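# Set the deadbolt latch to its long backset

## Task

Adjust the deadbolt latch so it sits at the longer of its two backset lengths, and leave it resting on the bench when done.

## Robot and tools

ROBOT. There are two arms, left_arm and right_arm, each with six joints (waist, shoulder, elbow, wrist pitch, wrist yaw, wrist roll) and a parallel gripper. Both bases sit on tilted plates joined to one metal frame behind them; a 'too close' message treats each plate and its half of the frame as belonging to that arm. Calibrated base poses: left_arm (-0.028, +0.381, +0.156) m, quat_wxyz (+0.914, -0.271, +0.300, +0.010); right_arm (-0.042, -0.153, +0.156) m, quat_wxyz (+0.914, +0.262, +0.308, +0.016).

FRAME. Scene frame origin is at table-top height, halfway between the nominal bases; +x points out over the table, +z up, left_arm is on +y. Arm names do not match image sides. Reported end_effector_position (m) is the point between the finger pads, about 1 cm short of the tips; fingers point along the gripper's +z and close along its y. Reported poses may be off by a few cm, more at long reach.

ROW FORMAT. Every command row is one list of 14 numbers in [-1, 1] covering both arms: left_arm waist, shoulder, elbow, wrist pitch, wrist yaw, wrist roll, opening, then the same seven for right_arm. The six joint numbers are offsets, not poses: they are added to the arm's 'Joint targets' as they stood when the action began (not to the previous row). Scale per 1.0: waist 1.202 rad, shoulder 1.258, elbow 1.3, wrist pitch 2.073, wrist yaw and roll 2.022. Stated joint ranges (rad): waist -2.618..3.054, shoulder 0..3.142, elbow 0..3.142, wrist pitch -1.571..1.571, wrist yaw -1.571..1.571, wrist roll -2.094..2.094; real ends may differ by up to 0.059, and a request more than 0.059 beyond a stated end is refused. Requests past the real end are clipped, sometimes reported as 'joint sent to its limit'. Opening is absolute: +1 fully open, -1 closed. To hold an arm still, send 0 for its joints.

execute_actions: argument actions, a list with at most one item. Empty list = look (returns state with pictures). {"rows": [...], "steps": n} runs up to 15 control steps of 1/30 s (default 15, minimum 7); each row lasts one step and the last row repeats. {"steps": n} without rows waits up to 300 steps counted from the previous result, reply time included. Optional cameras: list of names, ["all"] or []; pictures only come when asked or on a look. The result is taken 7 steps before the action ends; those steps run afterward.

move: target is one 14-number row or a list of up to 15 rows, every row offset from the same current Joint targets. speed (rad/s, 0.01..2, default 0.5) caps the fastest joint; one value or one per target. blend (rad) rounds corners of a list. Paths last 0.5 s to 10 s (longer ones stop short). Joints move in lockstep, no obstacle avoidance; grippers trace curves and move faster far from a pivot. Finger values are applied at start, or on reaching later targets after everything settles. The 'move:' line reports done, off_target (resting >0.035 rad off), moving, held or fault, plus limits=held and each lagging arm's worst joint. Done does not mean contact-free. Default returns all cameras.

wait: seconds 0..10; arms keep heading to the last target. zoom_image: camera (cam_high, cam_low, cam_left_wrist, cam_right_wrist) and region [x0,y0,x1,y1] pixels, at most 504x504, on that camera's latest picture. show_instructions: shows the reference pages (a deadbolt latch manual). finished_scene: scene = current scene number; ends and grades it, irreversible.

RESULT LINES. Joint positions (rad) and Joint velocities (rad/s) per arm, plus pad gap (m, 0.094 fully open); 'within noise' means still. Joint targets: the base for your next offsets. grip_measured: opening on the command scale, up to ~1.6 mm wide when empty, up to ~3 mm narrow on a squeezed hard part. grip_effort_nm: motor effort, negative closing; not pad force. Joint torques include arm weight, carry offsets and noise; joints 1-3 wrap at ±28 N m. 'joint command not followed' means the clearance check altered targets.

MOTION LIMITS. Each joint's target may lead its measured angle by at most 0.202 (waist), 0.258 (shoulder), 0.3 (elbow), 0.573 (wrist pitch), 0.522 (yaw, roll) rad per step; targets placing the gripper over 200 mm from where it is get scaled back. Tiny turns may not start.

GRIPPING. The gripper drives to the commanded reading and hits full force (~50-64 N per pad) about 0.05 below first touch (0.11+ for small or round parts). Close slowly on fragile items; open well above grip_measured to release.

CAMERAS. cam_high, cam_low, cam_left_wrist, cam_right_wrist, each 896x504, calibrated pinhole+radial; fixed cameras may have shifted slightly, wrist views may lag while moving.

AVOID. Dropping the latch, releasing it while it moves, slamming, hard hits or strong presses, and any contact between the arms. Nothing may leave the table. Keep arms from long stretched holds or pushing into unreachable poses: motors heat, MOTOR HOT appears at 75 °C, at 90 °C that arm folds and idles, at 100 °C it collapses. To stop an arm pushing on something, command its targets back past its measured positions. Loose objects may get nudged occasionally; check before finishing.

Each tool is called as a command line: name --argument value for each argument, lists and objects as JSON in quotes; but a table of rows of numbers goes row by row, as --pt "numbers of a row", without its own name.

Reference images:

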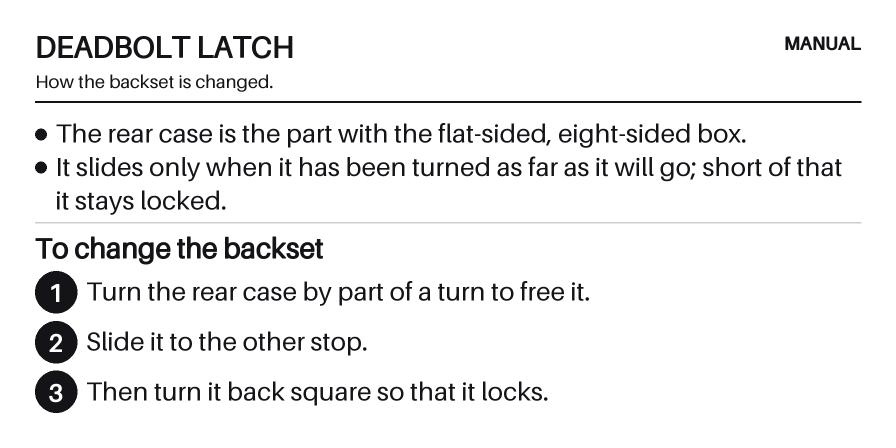

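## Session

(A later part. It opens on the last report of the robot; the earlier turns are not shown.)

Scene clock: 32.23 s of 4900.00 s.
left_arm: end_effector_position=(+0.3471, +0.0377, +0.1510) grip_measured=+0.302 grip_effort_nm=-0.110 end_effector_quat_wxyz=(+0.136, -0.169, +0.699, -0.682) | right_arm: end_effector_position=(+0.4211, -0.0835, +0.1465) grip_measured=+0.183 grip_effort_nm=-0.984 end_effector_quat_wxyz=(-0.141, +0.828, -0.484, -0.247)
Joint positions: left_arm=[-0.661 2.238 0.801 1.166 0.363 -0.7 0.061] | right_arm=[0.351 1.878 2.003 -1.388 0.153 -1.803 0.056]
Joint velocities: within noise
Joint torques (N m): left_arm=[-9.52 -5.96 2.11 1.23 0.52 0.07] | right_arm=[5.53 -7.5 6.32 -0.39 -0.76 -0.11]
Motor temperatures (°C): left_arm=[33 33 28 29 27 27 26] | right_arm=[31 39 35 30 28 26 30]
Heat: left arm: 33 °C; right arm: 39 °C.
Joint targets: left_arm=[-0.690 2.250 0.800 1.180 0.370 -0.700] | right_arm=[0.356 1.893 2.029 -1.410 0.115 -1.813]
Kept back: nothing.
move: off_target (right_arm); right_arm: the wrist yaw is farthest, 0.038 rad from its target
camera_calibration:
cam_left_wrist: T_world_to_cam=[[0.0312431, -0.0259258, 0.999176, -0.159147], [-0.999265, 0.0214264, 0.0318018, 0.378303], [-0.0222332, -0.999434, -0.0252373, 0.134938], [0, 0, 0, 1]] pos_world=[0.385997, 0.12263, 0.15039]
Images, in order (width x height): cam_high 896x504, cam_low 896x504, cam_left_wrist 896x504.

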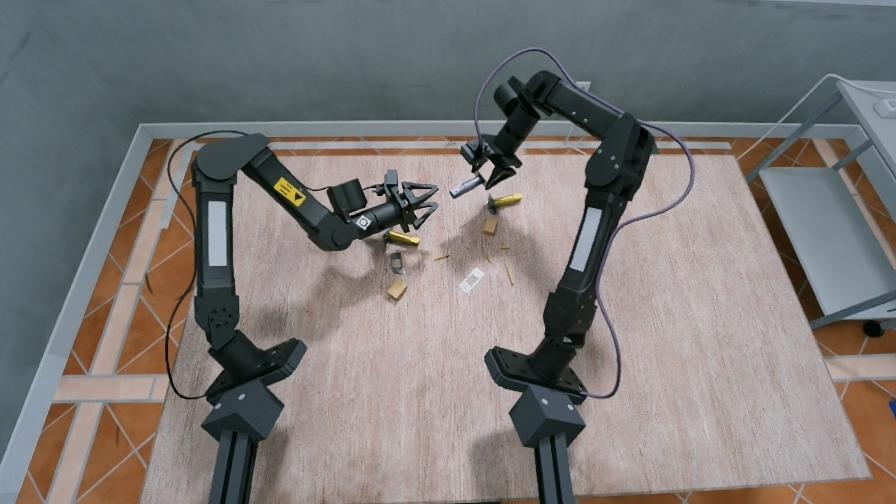

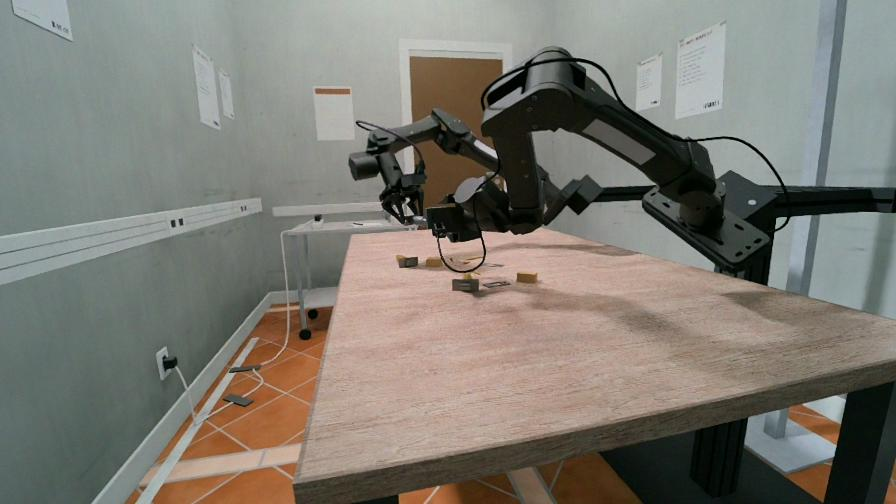

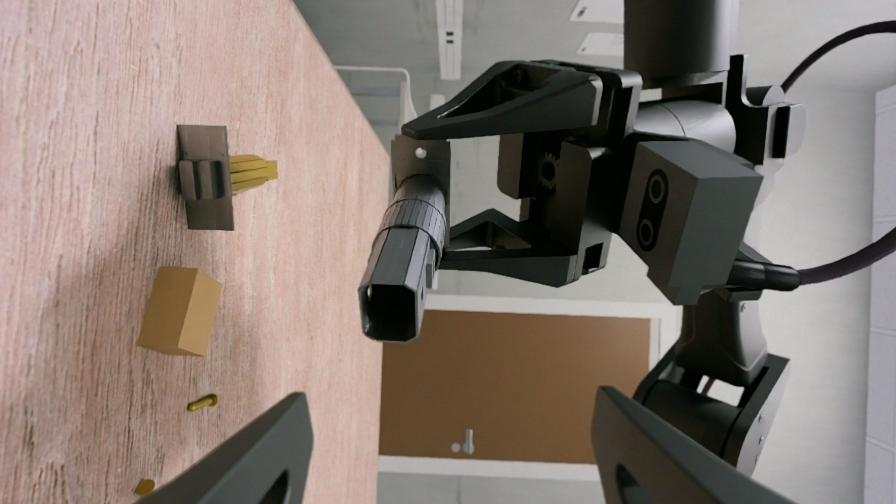

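move --pt "-0.0133 0.1749 0.0969 0.1018 -0.0262 0 0.3 0 0 0 0 0 0 0.0" --pt "-0.0399 0.2337 0.2415 0.0396 -0.0415 -0.0025 0.3 0 0 0 0 0 0 0.0" --speed '[0.4,0.2]' --blend '[0.03,0]' --cameras '["cam_left_wrist","cam_high","cam_right_wrist","cam_low"]'

zoom_image --camera "cam_low" --region '[390, 190, 460, 245]'

zoom_image --camera "cam_high" --region '[400, 130, 520, 230]'

Scene clock: 37.53 s of 4900.00 s.
left_arm: end_effector_position=(+0.3771, -0.0221, +0.1321) grip_measured=+0.302 grip_effort_nm=-0.100 end_effector_quat_wxyz=(+0.190, -0.190, +0.680, -0.682) | right_arm: end_effector_position=(+0.4211, -0.0835, +0.1465) grip_measured=+0.183 grip_effort_nm=-0.984 end_effector_quat_wxyz=(-0.141, +0.828, -0.484, -0.247)
Joint positions: left_arm=[-0.704 2.523 1.103 1.268 0.279 -0.706 0.061] | right_arm=[0.351 1.878 2.003 -1.388 0.153 -1.803 0.056]
Joint velocities: within noise
Joint torques (N m): left_arm=[-11.19 -6.3 3.52 1.1 0.51 0.02] | right_arm=[5.53 -7.5 6.37 -0.39 -0.76 -0.11]
Motor temperatures (°C): left_arm=[33 33 28 29 27 27 26] | right_arm=[31 39 35 30 28 26 30]
Heat: left arm: 33 °C; right arm: 39 °C.
Joint targets: left_arm=[-0.738 2.544 1.114 1.262 0.286 -0.705] | right_arm=[0.356 1.893 2.029 -1.410 0.115 -1.813]
Kept back: nothing.
move: off_target (right_arm); right_arm: the wrist yaw is farthest, 0.038 rad from its target
camera_calibration:
cam_left_wrist: T_world_to_cam=[[-0.0204162, -0.0128457, 0.999709, -0.12301], [-0.99591, -0.0877638, -0.0214664, 0.413531], [0.088014, -0.996058, -0.0110014, 0.0320269], [0, 0, 0, 1]] pos_world=[0.406509, 0.0666135, 0.132204]
cam_right_wrist: T_world_to_cam=[[0.871551, 0.489954, -0.018542, -0.320948], [0.483315, -0.864875, -0.13564, -0.217481], [-0.0824941, 0.109256, -0.990585, 0.277456], [0, 0, 0, 1]] pos_world=[0.407723, -0.0611582, 0.239394]

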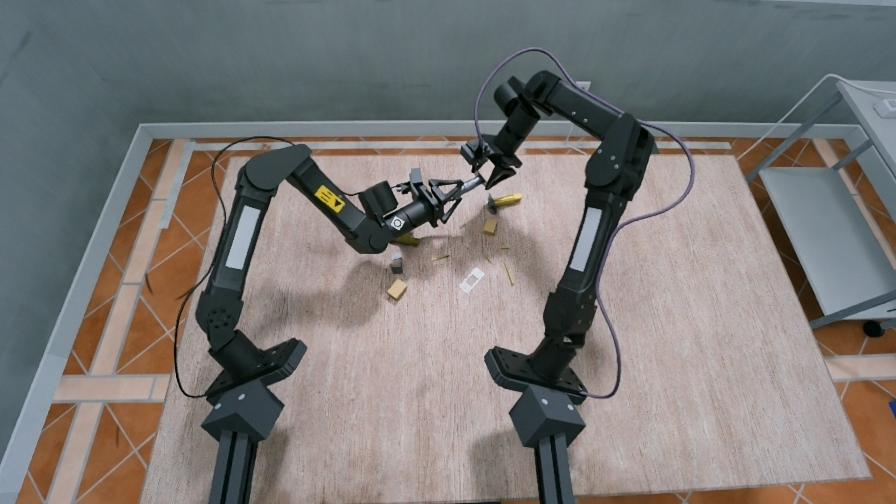

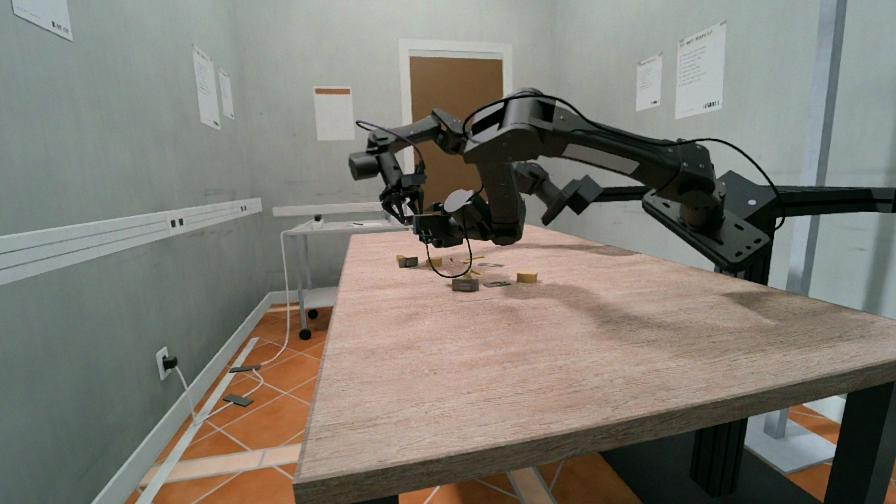

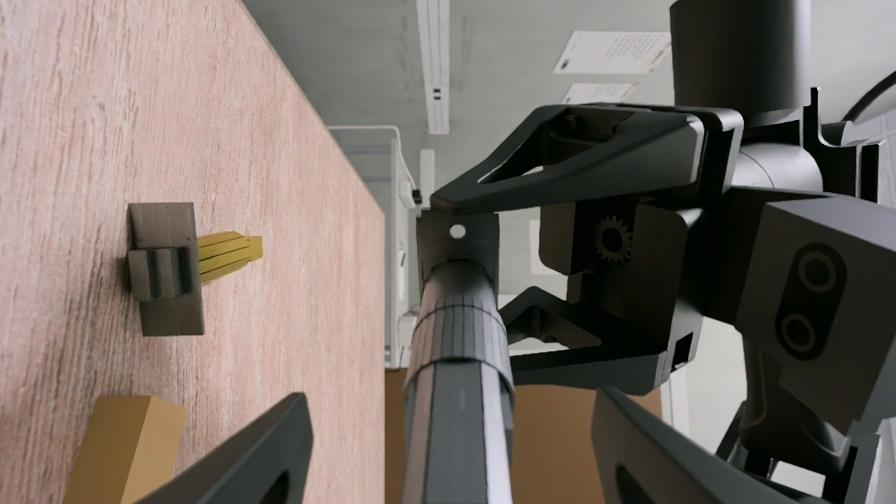

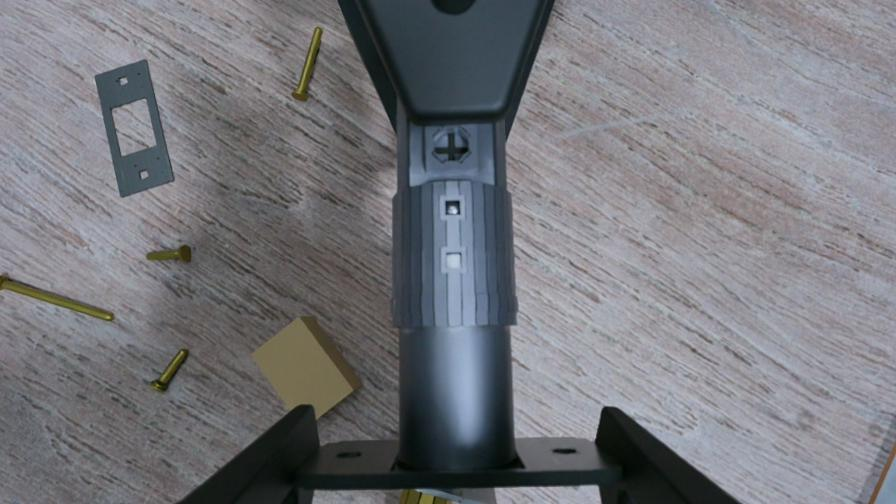

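Scaled by 7.200 from the camera's 896x504 image, which has a finer 1280x720 frame.

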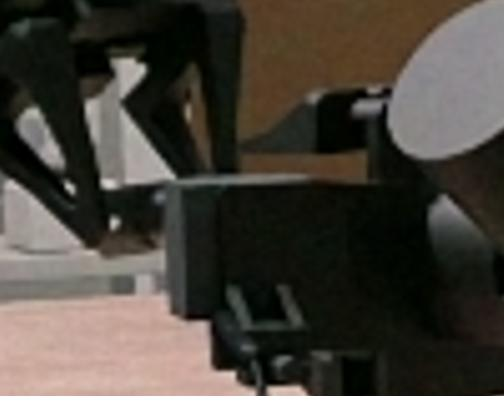

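Scaled by 4.200 from the camera's 896x504 image, which has a finer 1280x720 frame.

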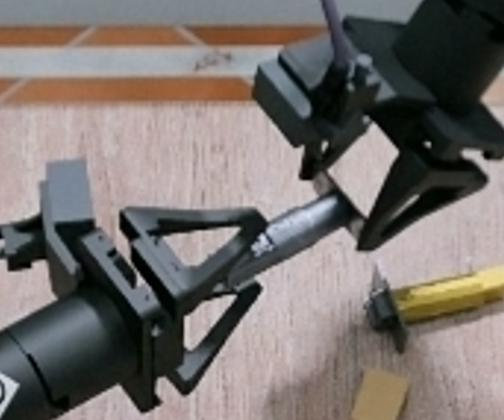

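move --target '[0.002,-0.0493,-0.0423,0.0087,0,0,0.0,0,0,0,0,0,0,0.0]' --speed 0.2 --cameras '["cam_left_wrist","cam_right_wrist"]'

Scene clock: 39.27 s of 4900.00 s.
left_arm: end_effector_position=(+0.3657, -0.0196, +0.1278) grip_measured=+0.002 grip_effort_nm=-0.105 end_effector_quat_wxyz=(+0.178, -0.187, +0.688, -0.678) | right_arm: end_effector_position=(+0.4211, -0.0835, +0.1465) grip_measured=+0.183 grip_effort_nm=-0.984 end_effector_quat_wxyz=(-0.141, +0.828, -0.484, -0.247)
Joint positions: left_arm=[-0.704 2.514 1.063 1.268 0.279 -0.706 0.047] | right_arm=[0.351 1.878 2.003 -1.388 0.153 -1.803 0.056]
Joint velocities: within noise
Joint torques (N m): left_arm=[-10.78 -10.63 2.07 1.28 0.52 0.02] | right_arm=[5.56 -7.49 6.32 -0.39 -0.76 -0.11]
Motor temperatures (°C): left_arm=[34 33 28 29 27 27 26] | right_arm=[31 39 35 30 28 26 30]
Heat: left arm: 34 °C; right arm: 39 °C.
Joint targets: left_arm=[-0.735 2.482 1.059 1.280 0.287 -0.705] | right_arm=[0.356 1.893 2.029 -1.410 0.115 -1.813]
Kept back: nothing.
move: off_target (right_arm); right_arm: the wrist yaw is farthest, 0.038 rad from its target
camera_calibration:
cam_left_wrist: T_world_to_cam=[[-0.00397951, -0.0241524, 0.9997, -0.125152], [-0.997777, -0.0664112, -0.00557632, 0.40138], [0.066526, -0.9975, -0.0238344, 0.0449352], [0, 0, 0, 1]] pos_world=[0.397, 0.0684563, 0.128424]
cam_right_wrist: T_world_to_cam=[[0.871551, 0.489954, -0.018542, -0.320948], [0.483315, -0.864875, -0.13564, -0.217481], [-0.0824941, 0.109256, -0.990585, 0.277456], [0, 0, 0, 1]] pos_world=[0.407723, -0.0611582, 0.239394]
Images, in order (width x height): cam_left_wrist 896x504, cam_right_wrist 896x504.

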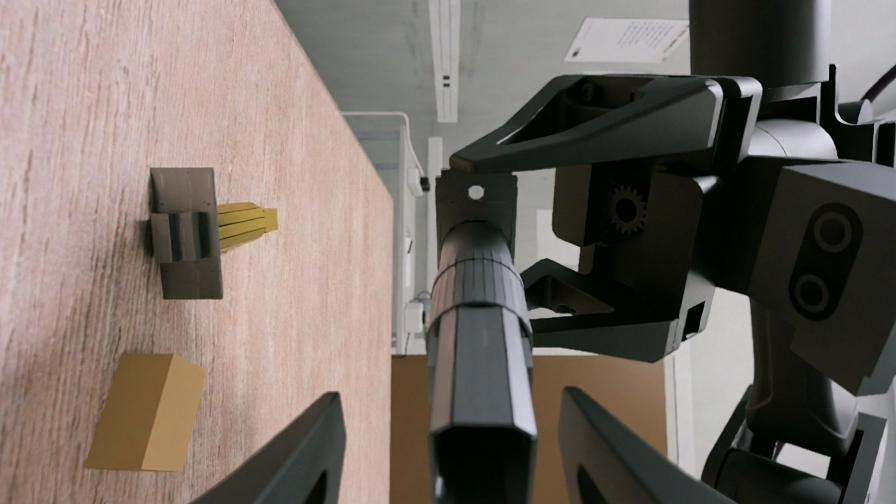

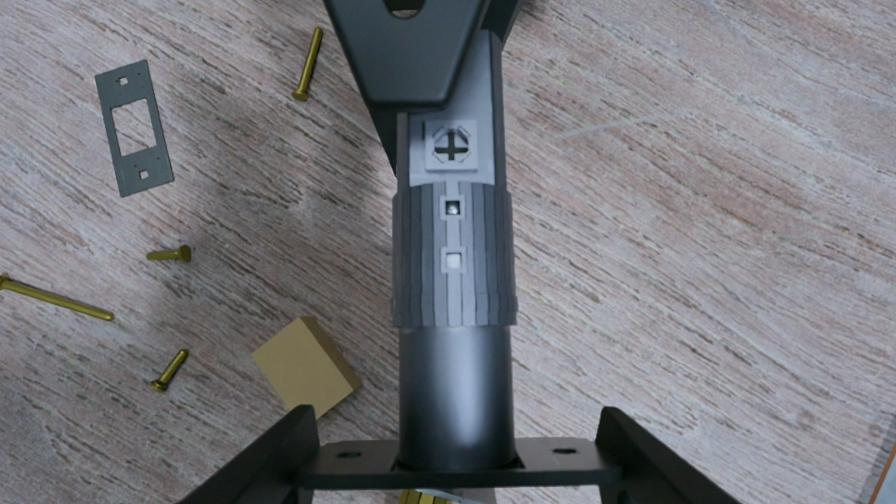

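move --target '[0.0,-0.016,0.023,-0.0174,0,0,0.0,0,0,0,0,0,0,0.0]' --speed 0.2 --cameras '["cam_left_wrist","cam_right_wrist"]'

Scene clock: 44.23 s of 4900.00 s.
left_arm: end_effector_position=(+0.3771, -0.0172, +0.1356) grip_measured=+0.002 grip_effort_nm=-0.105 end_effector_quat_wxyz=(+0.186, -0.189, +0.683, -0.681) | right_arm: end_effector_position=(+0.4211, -0.0835, +0.1465) grip_measured=+0.183 grip_effort_nm=-0.989 end_effector_quat_wxyz=(-0.141, +0.828, -0.484, -0.247)
Joint positions: left_arm=[-0.704 2.492 1.079 1.25 0.278 -0.706 0.047] | right_arm=[0.351 1.878 2.003 -1.388 0.153 -1.803 0.056]
Joint velocities: within noise
Joint torques (N m): left_arm=[-10.84 -10.55 3.33 1.06 0.5 0.04] | right_arm=[5.56 -7.47 6.35 -0.39 -0.76 -0.11]
Motor temperatures (°C): left_arm=[34 34 28 30 27 27 26] | right_arm=[32 40 35 30 29 26 30]
Heat: left arm: 34 °C; right arm: 40 °C.
Joint targets: left_arm=[-0.735 2.461 1.089 1.244 0.286 -0.705] | right_arm=[0.356 1.893 2.029 -1.410 0.115 -1.813]
Kept back: nothing.
move: off_target (right_arm); right_arm: the wrist yaw is farthest, 0.038 rad from its target
camera_calibration:
cam_left_wrist: T_world_to_cam=[[-0.0139535, -0.0172068, 0.999755, -0.128976], [-0.996647, -0.0803809, -0.0152936, 0.413603], [0.0806244, -0.996616, -0.0160275, 0.0403539], [0, 0, 0, 1]] pos_world=[0.407163, 0.0712439, 0.135917]
cam_right_wrist: T_world_to_cam=[[0.871551, 0.489954, -0.018542, -0.320948], [0.483315, -0.864875, -0.13564, -0.217481], [-0.0824941, 0.109256, -0.990585, 0.277456], [0, 0, 0, 1]] pos_world=[0.407723, -0.0611582, 0.239394]
Images, in order (width x height): cam_left_wrist 896x504, cam_right_wrist 896x504.

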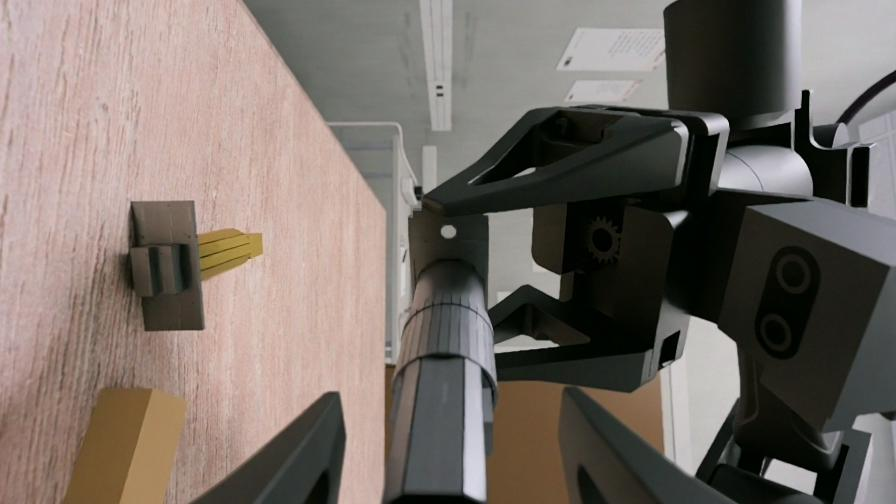

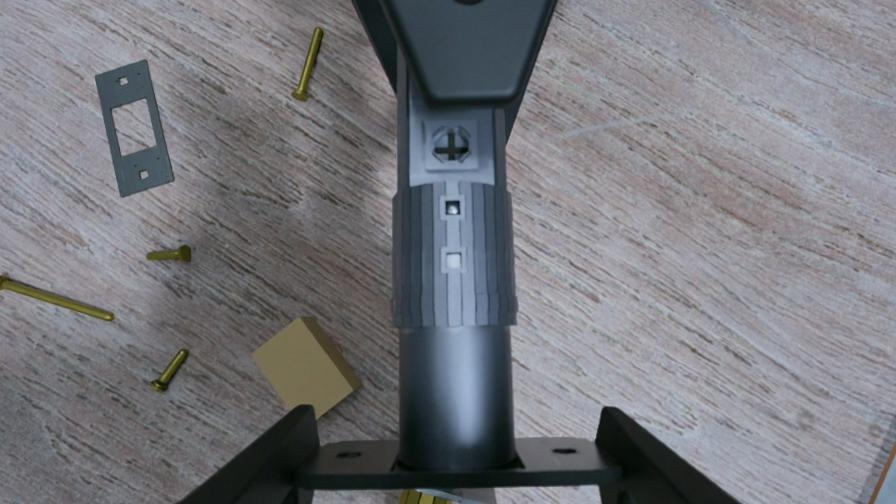

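execute_actions --actions '[{"rows":[[0,0,0,0,0,0,-0.2,0,0,0,0,0,0,0.0],[0,0,0,0,0,0,-0.3,0,0,0,0,0,0,0.0],[0,0,0,0,0,0,-0.36,0,0,0,0,0,0,0.0],[0,0,0,0,0,0,-0.39,0,0,0,0,0,0,0.0],[0,0,0,0,0,0,-0.41,0,0,0,0,0,0,0.0],[0,0,0,0,0,0,-0.43,0,0,0,0,0,0,0.0],[0,0,0,0,0,0,-0.45,0,0,0,0,0,0,0.0],[0,0,0,0,0,0,-0.465,0,0,0,0,0,0,0.0],[0,0,0,0,0,0,-0.48,0,0,0,0,0,0,0.0],[0,0,0,0,0,0,-0.495,0,0,0,0,0,0,0.0],[0,0,0,0,0,0,-0.51,0,0,0,0,0,0,0.0],[0,0,0,0,0,0,-0.525,0,0,0,0,0,0,0.0],[0,0,0,0,0,0,-0.54,0,0,0,0,0,0,0.0],[0,0,0,0,0,0,-0.57,0,0,0,0,0,0,0.0],[0,0,0,0,0,0,-0.65,0,0,0,0,0,0,0.0]],"steps":15}]'

wait --seconds 0.8 --cameras '["cam_left_wrist","cam_right_wrist"]'

Scene clock: 45.40 s of 4900.00 s.
left_arm: end_effector_position=(+0.3770, -0.0173, +0.1353) grip_measured=-0.453 grip_effort_nm=-0.071 end_effector_quat_wxyz=(+0.186, -0.189, +0.683, -0.680) | right_arm: end_effector_position=(+0.4211, -0.0835, +0.1465) grip_measured=+0.183 grip_effort_nm=-0.984 end_effector_quat_wxyz=(-0.141, +0.828, -0.484, -0.247)
Joint positions: left_arm=[-0.704 2.492 1.079 1.249 0.278 -0.706 0.026] | right_arm=[0.351 1.878 2.003 -1.388 0.152 -1.803 0.056]
Joint velocities: left_arm=[-0.002 -0.007 -0.007 -0.022 -0.11 0.022 -0.02] | right_arm=[within noise]
Joint torques (N m): left_arm=[-10.78 -10.67 3.37 1.07 0.53 0.03] | right_arm=[5.52 -7.53 6.37 -0.4 -0.74 -0.11]
Motor temperatures (°C): left_arm=[35 34 28 30 27 27 26] | right_arm=[32 40 36 30 29 26 30]
Heat: left arm: 35 °C; right arm: 40 °C.
Joint targets: left_arm=[-0.735 2.461 1.089 1.244 0.287 -0.705] | right_arm=[0.356 1.893 2.029 -1.410 0.115 -1.813]
Steps of this call (1-27: nothing new was sent; 28-35: this action's first 8). Readings (joint positions of left_arm | right_arm):
28: [-0.704 2.492 1.079 1.249 0.278 -0.706] | [0.351 1.878 2.003 -1.388 0.153 -1.803]
29: [-0.704 2.492 1.079 1.249 0.278 -0.706] | [0.351 1.878 2.003 -1.388 0.153 -1.803]
31: [-0.704 2.492 1.079 1.249 0.278 -0.706] | [0.351 1.878 2.003 -1.388 0.153 -1.803]
35: the state above

Scene clock: 46.43 s of 4900.00 s.
left_arm: end_effector_position=(+0.3768, -0.0174, +0.1343) grip_measured=-0.584 grip_effort_nm=-1.023 end_effector_quat_wxyz=(+0.185, -0.190, +0.685, -0.679) | right_arm: end_effector_position=(+0.4208, -0.0834, +0.1466) grip_measured=+0.183 grip_effort_nm=-0.994 end_effector_quat_wxyz=(-0.141, +0.828, -0.483, -0.248)
Joint positions: left_arm=[-0.704 2.492 1.079 1.245 0.274 -0.707 0.02] | right_arm=[0.351 1.878 2.003 -1.389 0.151 -1.803 0.056]
Joint velocities: within noise
Joint torques (N m): left_arm=[-10.77 -10.65 3.47 1.15 0.55 0.03] | right_arm=[5.55 -7.5 6.34 -0.38 -0.74 -0.12]
Motor temperatures (°C): left_arm=[35 34 28 30 27 27 26] | right_arm=[32 40 36 30 29 26 30]
Heat: left arm: 35 °C; right arm: 40 °C.
Joint targets: left_arm=[-0.735 2.461 1.089 1.244 0.286 -0.705] | right_arm=[0.356 1.893 2.029 -1.410 0.115 -1.813]
Steps of this call (1-7: your previous action's last 7; 8-15: toward your last target; 16-31: nothing new was sent). Readings (joint positions of left_arm | right_arm):
1: [-0.704 2.492 1.079 1.248 0.277 -0.706] | [0.351 1.878 2.003 -1.388 0.152 -1.803]
2: [-0.704 2.492 1.079 1.247 0.277 -0.707] | [0.351 1.878 2.003 -1.389 0.152 -1.803]
4: [-0.704 2.492 1.079 1.246 0.275 -0.707] | [0.351 1.878 2.003 -1.389 0.151 -1.803]
8: [-0.704 2.492 1.079 1.245 0.274 -0.707] | [0.351 1.878 2.003 -1.389 0.151 -1.803]
31: the state above
All arms were judged still, so your last target was given up. Each gripper or tool keeps its last command.
camera_calibration:
cam_left_wrist: T_world_to_cam=[[-0.00946973, -0.0215603, 0.999723, -0.129459], [-0.996757, -0.0796867, -0.0111602, 0.412752], [0.0799052, -0.996587, -0.0207358, 0.0410871], [0, 0, 0, 1]] pos_world=[0.406905, 0.0710465, 0.134882]
cam_right_wrist: T_world_to_cam=[[0.87126, 0.490451, -0.0190816, -0.320489], [0.483604, -0.86444, -0.13737, -0.217016], [-0.0838679, 0.110457, -0.990336, 0.278237], [0, 0, 0, 1]] pos_world=[0.407515, -0.0611463, 0.239621]
Images, in order (width x height): cam_left_wrist 896x504, cam_right_wrist 896x504.

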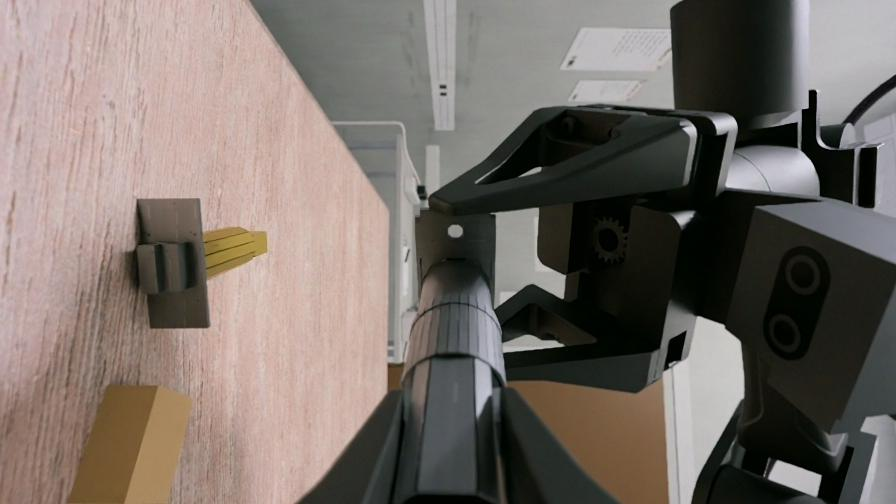

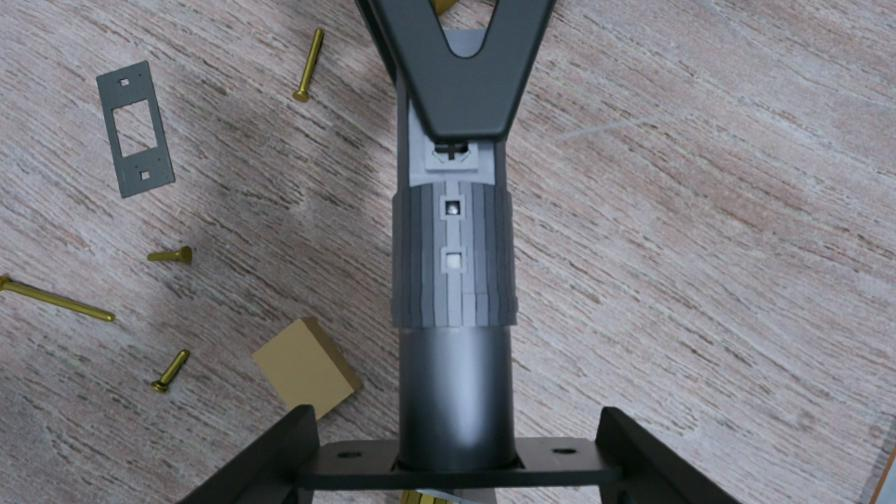

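move --target '[0,0,0,0,0,0.15,-0.75,0,0,0,0,0,0,0.0]' --speed 0.5 --cameras '["cam_right_wrist"]'

Scene clock: 48.07 s of 4900.00 s.
left_arm: end_effector_position=(+0.3767, -0.0175, +0.1345) grip_measured=-0.584 grip_effort_nm=-1.018 end_effector_quat_wxyz=(+0.280, -0.089, +0.705, -0.646) | right_arm: end_effector_position=(+0.4208, -0.0834, +0.1466) grip_measured=+0.183 grip_effort_nm=-0.989 end_effector_quat_wxyz=(-0.141, +0.828, -0.482, -0.248)
Joint positions: left_arm=[-0.704 2.492 1.079 1.245 0.276 -0.418 0.02] | right_arm=[0.351 1.878 2.003 -1.389 0.151 -1.805 0.056]
Joint velocities: within noise
Joint torques (N m): left_arm=[-10.84 -10.59 3.38 1.15 0.53 0.2] | right_arm=[5.53 -7.51 6.35 -0.38 -0.75 -0.09]
Motor temperatures (°C): left_arm=[35 34 28 30 27 27 27] | right_arm=[32 40 36 30 29 26 30]
Heat: left arm: 35 °C; right arm: 40 °C.
Joint targets: left_arm=[-0.735 2.461 1.089 1.244 0.286 -0.402] | right_arm=[0.356 1.893 2.029 -1.410 0.115 -1.813]
Kept back: nothing.
move: off_target (right_arm); right_arm: the wrist yaw is farthest, 0.036 rad from its target
camera_calibration:
cam_right_wrist: T_world_to_cam=[[0.870184, 0.492411, -0.0176216, -0.320088], [0.485708, -0.863256, -0.137392, -0.2178], [-0.0828653, 0.110998, -0.99036, 0.277864], [0, 0, 0, 1]] pos_world=[0.407348, -0.0612445, 0.239621]
Images, in order (width x height): cam_right_wrist 896x504.

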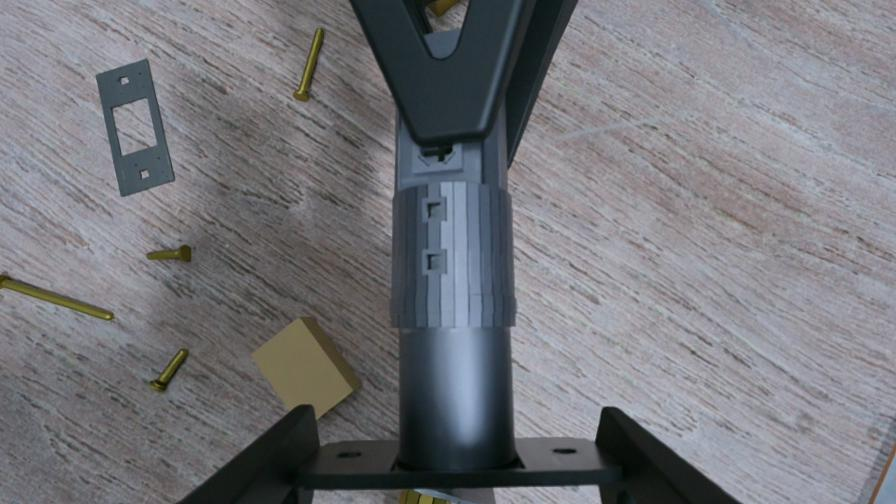

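move --target '[0,0,0,0,0,0.594,-0.75,0,0,0,0,0,0,0.0]' --speed 0.8 --cameras '["cam_right_wrist"]'

move --target '[0,0,0,0,0,0.06,-0.75,0,0,0,0,0,0,0.0]' --speed 0.5 --cameras '["cam_right_wrist","cam_left_wrist"]'

Scene clock: 50.87 s of 4900.00 s.
left_arm: end_effector_position=(+0.3790, -0.0170, +0.1368) grip_measured=-0.539 grip_effort_nm=-1.028 end_effector_quat_wxyz=(+0.584, +0.298, +0.644, -0.395) | right_arm: end_effector_position=(+0.4259, -0.0806, +0.1474) grip_measured=+0.183 grip_effort_nm=-0.984 end_effector_quat_wxyz=(-0.157, +0.835, -0.470, -0.241)
Joint positions: left_arm=[-0.706 2.488 1.08 1.247 0.271 0.705 0.022] | right_arm=[0.351 1.878 2.006 -1.369 0.141 -1.845 0.056]
Joint velocities: within noise
Joint torques (N m): left_arm=[-10.62 -10.26 3.29 1.14 0.57 1.13] | right_arm=[5.56 -7.53 6.12 -0.56 -0.64 0.33]
Motor temperatures (°C): left_arm=[35 34 28 30 27 27 27] | right_arm=[32 40 36 30 29 26 30]
Heat: left arm: 35 °C; right arm: 40 °C.
Joint targets: left_arm=[-0.735 2.462 1.089 1.244 0.286 0.799] | right_arm=[0.356 1.893 2.029 -1.410 0.115 -1.813]
Kept back: nothing.
move: off_target (left_arm, right_arm); left_arm: the wrist roll is farthest, 0.094 rad from its target; right_arm: the wrist pitch is farthest, 0.041 rad from its target
camera_calibration:
cam_right_wrist: T_world_to_cam=[[0.861414, 0.507386, 0.0229135, -0.326951], [0.505225, -0.851372, -0.141115, -0.224611], [-0.0520916, 0.133135, -0.989728, 0.267309], [0, 0, 0, 1]] pos_world=[0.409043, -0.0609253, 0.240359]
Images, in order (width x height): cam_right_wrist 896x504.

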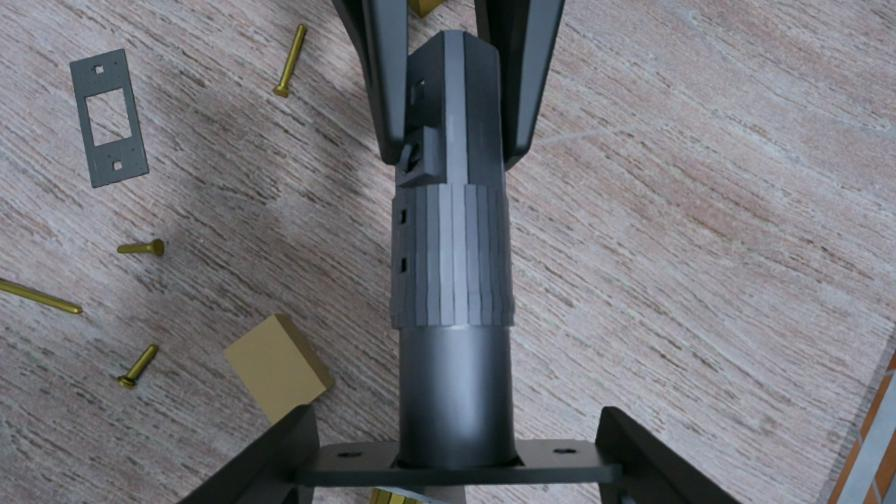

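Scene clock: 51.97 s of 4900.00 s.
left_arm: end_effector_position=(+0.3792, -0.0168, +0.1363) grip_measured=-0.525 grip_effort_nm=-1.023 end_effector_quat_wxyz=(+0.606, +0.337, +0.625, -0.357) | right_arm: end_effector_position=(+0.4265, -0.0802, +0.1475) grip_measured=+0.183 grip_effort_nm=-0.989 end_effector_quat_wxyz=(-0.158, +0.834, -0.470, -0.241)
Joint positions: left_arm=[-0.706 2.488 1.08 1.246 0.268 0.829 0.022] | right_arm=[0.351 1.878 2.006 -1.366 0.139 -1.846 0.056]
Joint velocities: within noise
Joint torques (N m): left_arm=[-10.7 -10.28 3.3 1.13 0.62 1.09] | right_arm=[5.55 -7.53 6.12 -0.58 -0.62 0.34]
Motor temperatures (°C): left_arm=[35 34 28 30 27 27 27] | right_arm=[32 40 36 30 29 26 30]
Heat: left arm: 35 °C; right arm: 40 °C.
Joint targets: left_arm=[-0.735 2.462 1.089 1.244 0.286 0.921] | right_arm=[0.356 1.893 2.029 -1.410 0.115 -1.813]
Kept back: nothing.
move: off_target (left_arm, right_arm); left_arm: the wrist roll is farthest, 0.092 rad from its target; right_arm: the wrist pitch is farthest, 0.044 rad from its target
camera_calibration:
cam_left_wrist: T_world_to_cam=[[-0.853963, -0.520149, 0.013894, 0.314764], [-0.244147, 0.376966, -0.89347, 0.257786], [0.4595, -0.766382, -0.448908, -0.0401814], [0, 0, 0, 1]] pos_world=[0.350198, 0.0357531, 0.207913]
cam_right_wrist: T_world_to_cam=[[0.862039, 0.506191, 0.0256801, -0.328446], [0.504355, -0.851696, -0.142269, -0.223958], [-0.0501435, 0.135593, -0.989495, 0.266713], [0, 0, 0, 1]] pos_world=[0.409462, -0.060652, 0.240483]
Images, in order (width x height): cam_left_wrist 896x504, cam_right_wrist 896x504.

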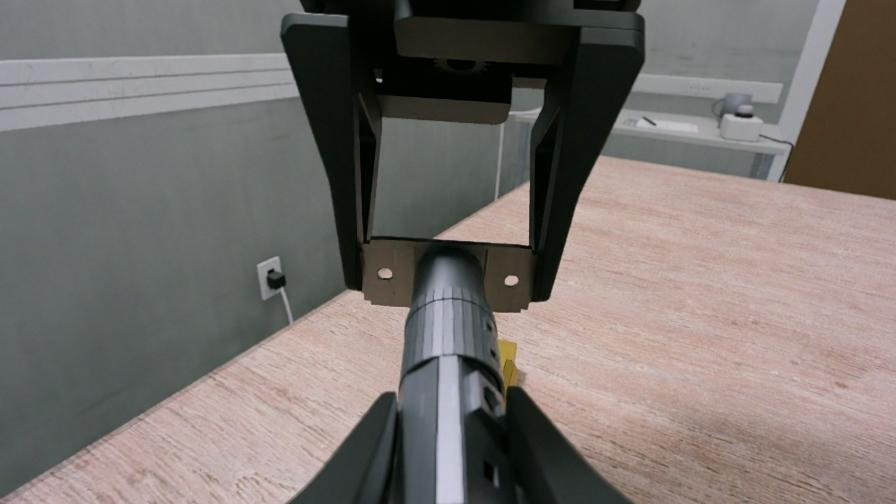

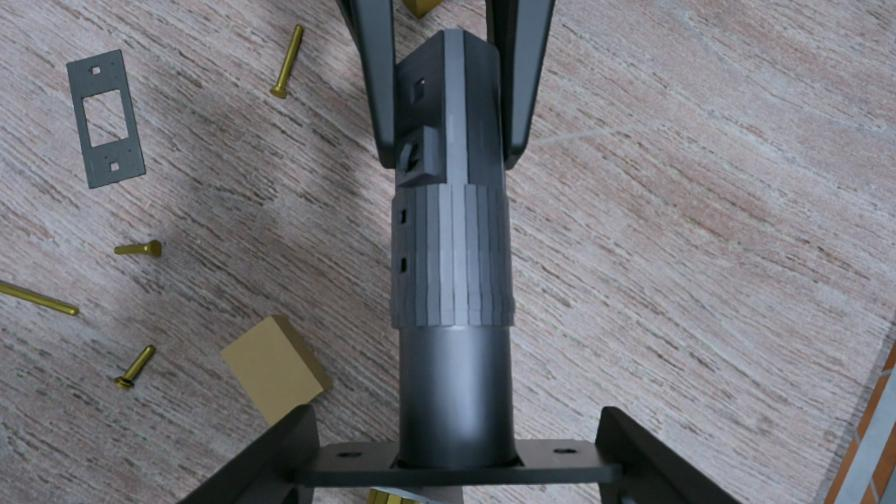

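move --target '[0,0,0,0,0,-0.03,-0.75,-0.0507,0.0265,0.1015,-0.0476,-0.0089,-0.0317,0.0]' --speed 0.12 --cameras '["cam_right_wrist","cam_left_wrist"]'

Scene clock: 54.53 s of 4900.00 s.
left_arm: end_effector_position=(+0.3826, -0.0190, +0.1419) grip_measured=-0.525 grip_effort_nm=-1.018 end_effector_quat_wxyz=(+0.608, +0.328, +0.625, -0.363) | right_arm: end_effector_position=(+0.4312, -0.0843, +0.1538) grip_measured=+0.182 grip_effort_nm=-0.989 end_effector_quat_wxyz=(-0.177, +0.826, -0.459, -0.274)
Joint positions: left_arm=[-0.713 2.488 1.095 1.245 0.268 0.808 0.022] | right_arm=[0.314 1.924 2.121 -1.457 0.051 -1.887 0.056]
Joint velocities: within noise
Joint torques (N m): left_arm=[-10.14 -10.39 2.19 1.15 0.6 0.64] | right_arm=[3.86 -8.94 7.68 -0.75 0.12 0.1]
Motor temperatures (°C): left_arm=[35 35 28 30 27 27 27] | right_arm=[32 40 36 30 29 26 30]
Heat: left arm: 35 °C; right arm: 40 °C.
Joint targets: left_arm=[-0.736 2.462 1.089 1.244 0.286 0.860] | right_arm=[0.295 1.926 2.161 -1.509 0.097 -1.877]
Kept back: nothing.
move: off_target (left_arm, right_arm); left_arm: the wrist roll is farthest, 0.052 rad from its target; right_arm: the wrist pitch is farthest, 0.052 rad from its target
camera_calibration:
cam_left_wrist: T_world_to_cam=[[-0.851238, -0.523939, 0.0296791, 0.313149], [-0.251926, 0.358381, -0.898942, 0.267817], [0.460354, -0.772691, -0.437061, -0.0430643], [0, 0, 0, 1]] pos_world=[0.35386, 0.0348153, 0.212636]
cam_right_wrist: T_world_to_cam=[[0.857697, 0.513316, 0.0293499, -0.328687], [0.506381, -0.833464, -0.221171, -0.216146], [-0.0890684, 0.20456, -0.974793, 0.294107], [0, 0, 0, 1]] pos_world=[0.417562, -0.0715916, 0.248535]
Images, in order (width x height): cam_left_wrist 896x504, cam_right_wrist 896x504.

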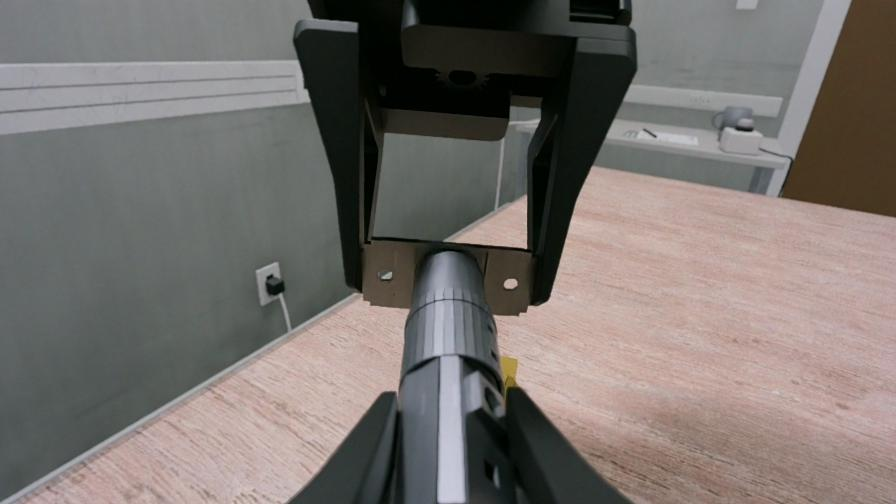

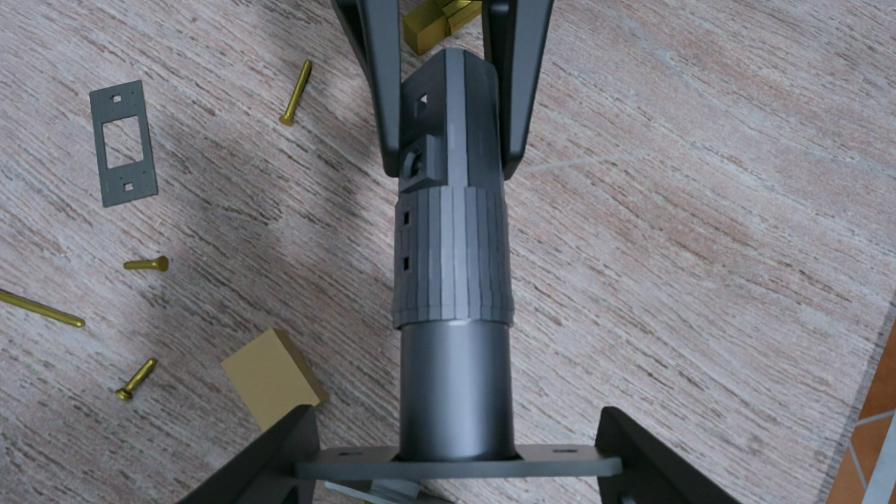

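move --target '[0.005,-0.0261,-0.0512,0.0163,0.003,0,-0.75,0,0,0,0,0,0,0.0]' --speed 0.08 --cameras '["cam_right_wrist","cam_left_wrist"]'

Scene clock: 56.07 s of 4900.00 s.
left_arm: end_effector_position=(+0.3778, -0.0115, +0.1451) grip_measured=-0.525 grip_effort_nm=-1.018 end_effector_quat_wxyz=(+0.607, +0.329, +0.625, -0.364) | right_arm: end_effector_position=(+0.4269, -0.0776, +0.1565) grip_measured=+0.182 grip_effort_nm=-0.979 end_effector_quat_wxyz=(-0.186, +0.820, -0.455, -0.293)
Joint positions: left_arm=[-0.713 2.461 1.048 1.261 0.269 0.807 0.022] | right_arm=[0.314 1.931 2.121 -1.467 0.01 -1.887 0.056]
Joint velocities: within noise
Joint torques (N m): left_arm=[-9.37 -10.61 0.69 1.28 0.66 0.64] | right_arm=[3.89 -9.48 7.64 -0.67 0.56 0.1]
Motor temperatures (°C): left_arm=[35 35 28 30 27 27 27] | right_arm=[32 40 36 30 28 26 30]
Heat: left arm: 35 °C; right arm: 40 °C.
Joint targets: left_arm=[-0.730 2.429 1.022 1.278 0.293 0.860] | right_arm=[0.295 1.926 2.161 -1.509 0.097 -1.877]
Kept back: nothing.
move: off_target (left_arm, right_arm); left_arm: the wrist roll is farthest, 0.053 rad from its target; right_arm: the wrist yaw is farthest, 0.087 rad from its target
camera_calibration:
cam_left_wrist: T_world_to_cam=[[-0.852319, -0.522078, 0.0314197, 0.313032], [-0.252884, 0.358771, -0.898517, 0.267062], [0.457824, -0.773768, -0.437813, -0.0325573], [0, 0, 0, 1]] pos_world=[0.349244, 0.042421, 0.21587]
cam_right_wrist: T_world_to_cam=[[0.856014, 0.516267, 0.0266256, -0.327088], [0.504099, -0.822207, -0.26431, -0.19917], [-0.114563, 0.239675, -0.96407, 0.306886], [0, 0, 0, 1]] pos_world=[0.415551, -0.0684471, 0.251926]
Images, in order (width x height): cam_left_wrist 896x504, cam_right_wrist 896x504.

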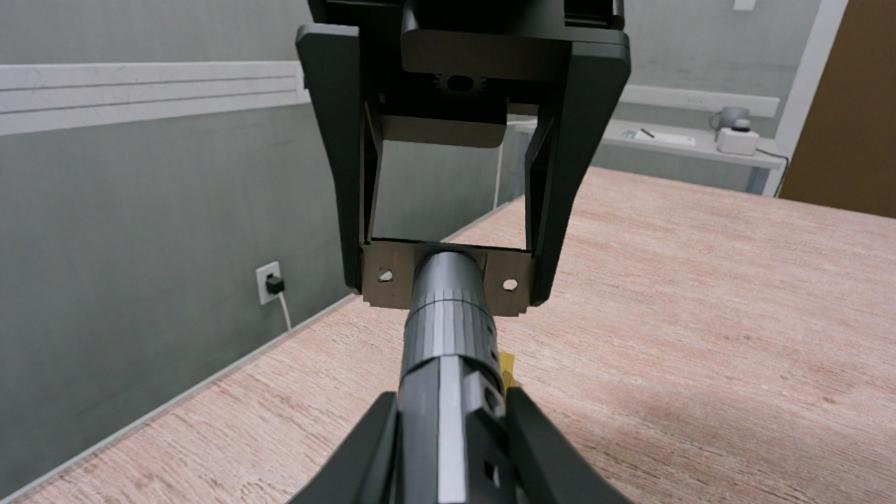

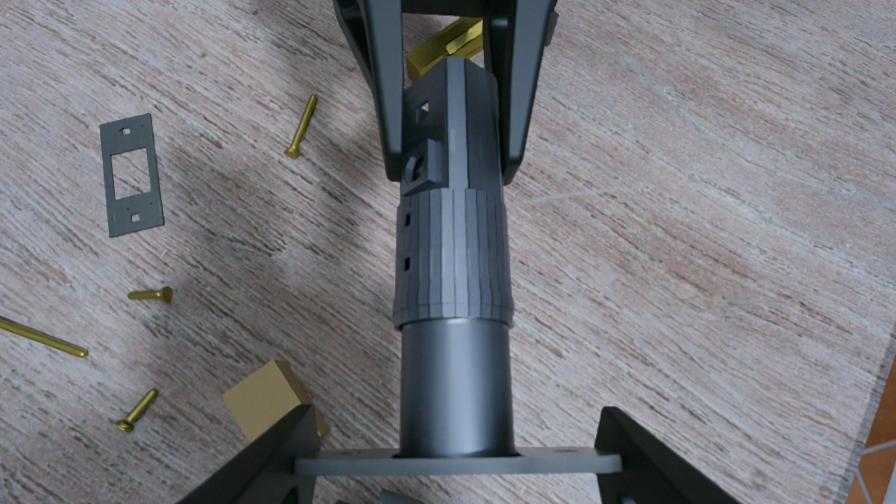

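move --target '[0,0,0,0,0,0,-0.75,-0.015,0,0,0,0.11,0,0.0]' --speed 0.2 --cameras '["cam_right_wrist","cam_left_wrist"]'

Scene clock: 58.20 s of 4900.00 s.
left_arm: end_effector_position=(+0.3752, -0.0130, +0.1386) grip_measured=-0.525 grip_effort_nm=-1.028 end_effector_quat_wxyz=(+0.594, +0.332, +0.635, -0.365) | right_arm: end_effector_position=(+0.4272, -0.0859, +0.1471) grip_measured=+0.182 grip_effort_nm=-0.984 end_effector_quat_wxyz=(-0.157, +0.832, -0.457, -0.272)
Joint positions: left_arm=[-0.713 2.461 1.048 1.235 0.252 0.8 0.022] | right_arm=[0.317 1.938 2.121 -1.469 0.086 -1.881 0.056]
Joint velocities: within noise
Joint torques (N m): left_arm=[-9.37 -10.67 0.53 1.58 0.82 0.74] | right_arm=[2.33 -10.03 7.61 -0.64 2.24 0.03]
Motor temperatures (°C): left_arm=[35 35 28 31 27 27 27] | right_arm=[31 40 36 30 29 26 30]
Heat: left arm: 35 °C; right arm: 40 °C.
Joint targets: left_arm=[-0.730 2.429 1.022 1.278 0.293 0.860] | right_arm=[0.277 1.926 2.161 -1.509 0.319 -1.877]
Kept back: nothing.
move: off_target (left_arm, right_arm); left_arm: the wrist roll is farthest, 0.060 rad from its target; right_arm: the wrist yaw is farthest, 0.233 rad from its target
camera_calibration:
cam_left_wrist: T_world_to_cam=[[-0.855759, -0.515401, 0.0451469, 0.309712], [-0.273856, 0.377207, -0.884714, 0.267309], [0.438952, -0.769465, -0.463944, -0.0245818], [0, 0, 0, 1]] pos_world=[0.349033, 0.0398799, 0.211105]
cam_right_wrist: T_world_to_cam=[[0.847615, 0.530611, -0.000124053, -0.314076], [0.520249, -0.831109, -0.196466, -0.226324], [-0.10435, 0.166463, -0.980511, 0.291596], [0, 0, 0, 1]] pos_world=[0.414388, -0.0699876, 0.24141]
Images, in order (width x height): cam_left_wrist 896x504, cam_right_wrist 896x504.

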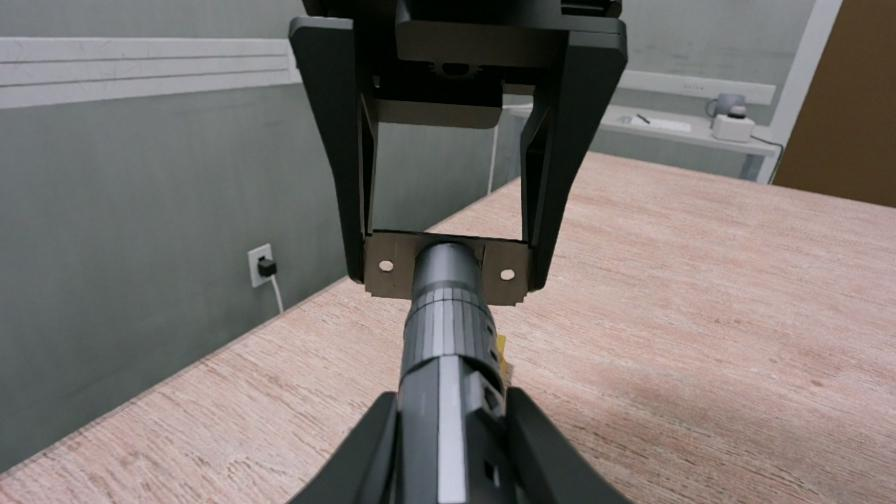

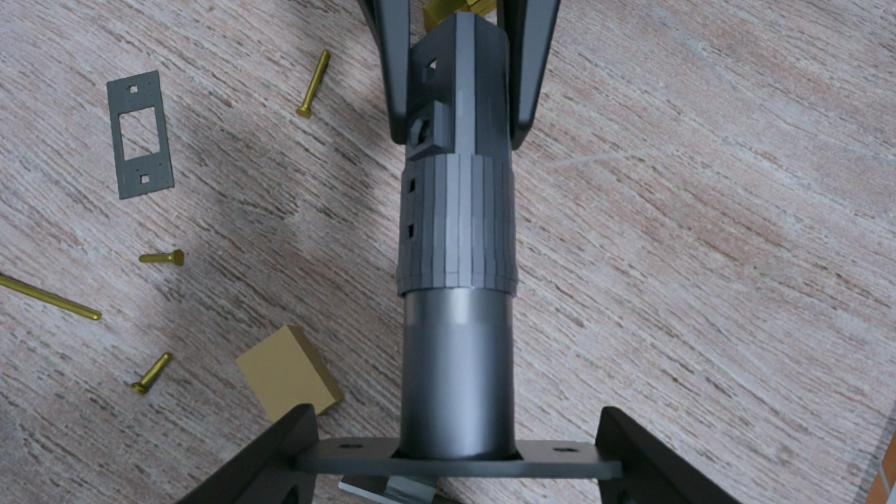

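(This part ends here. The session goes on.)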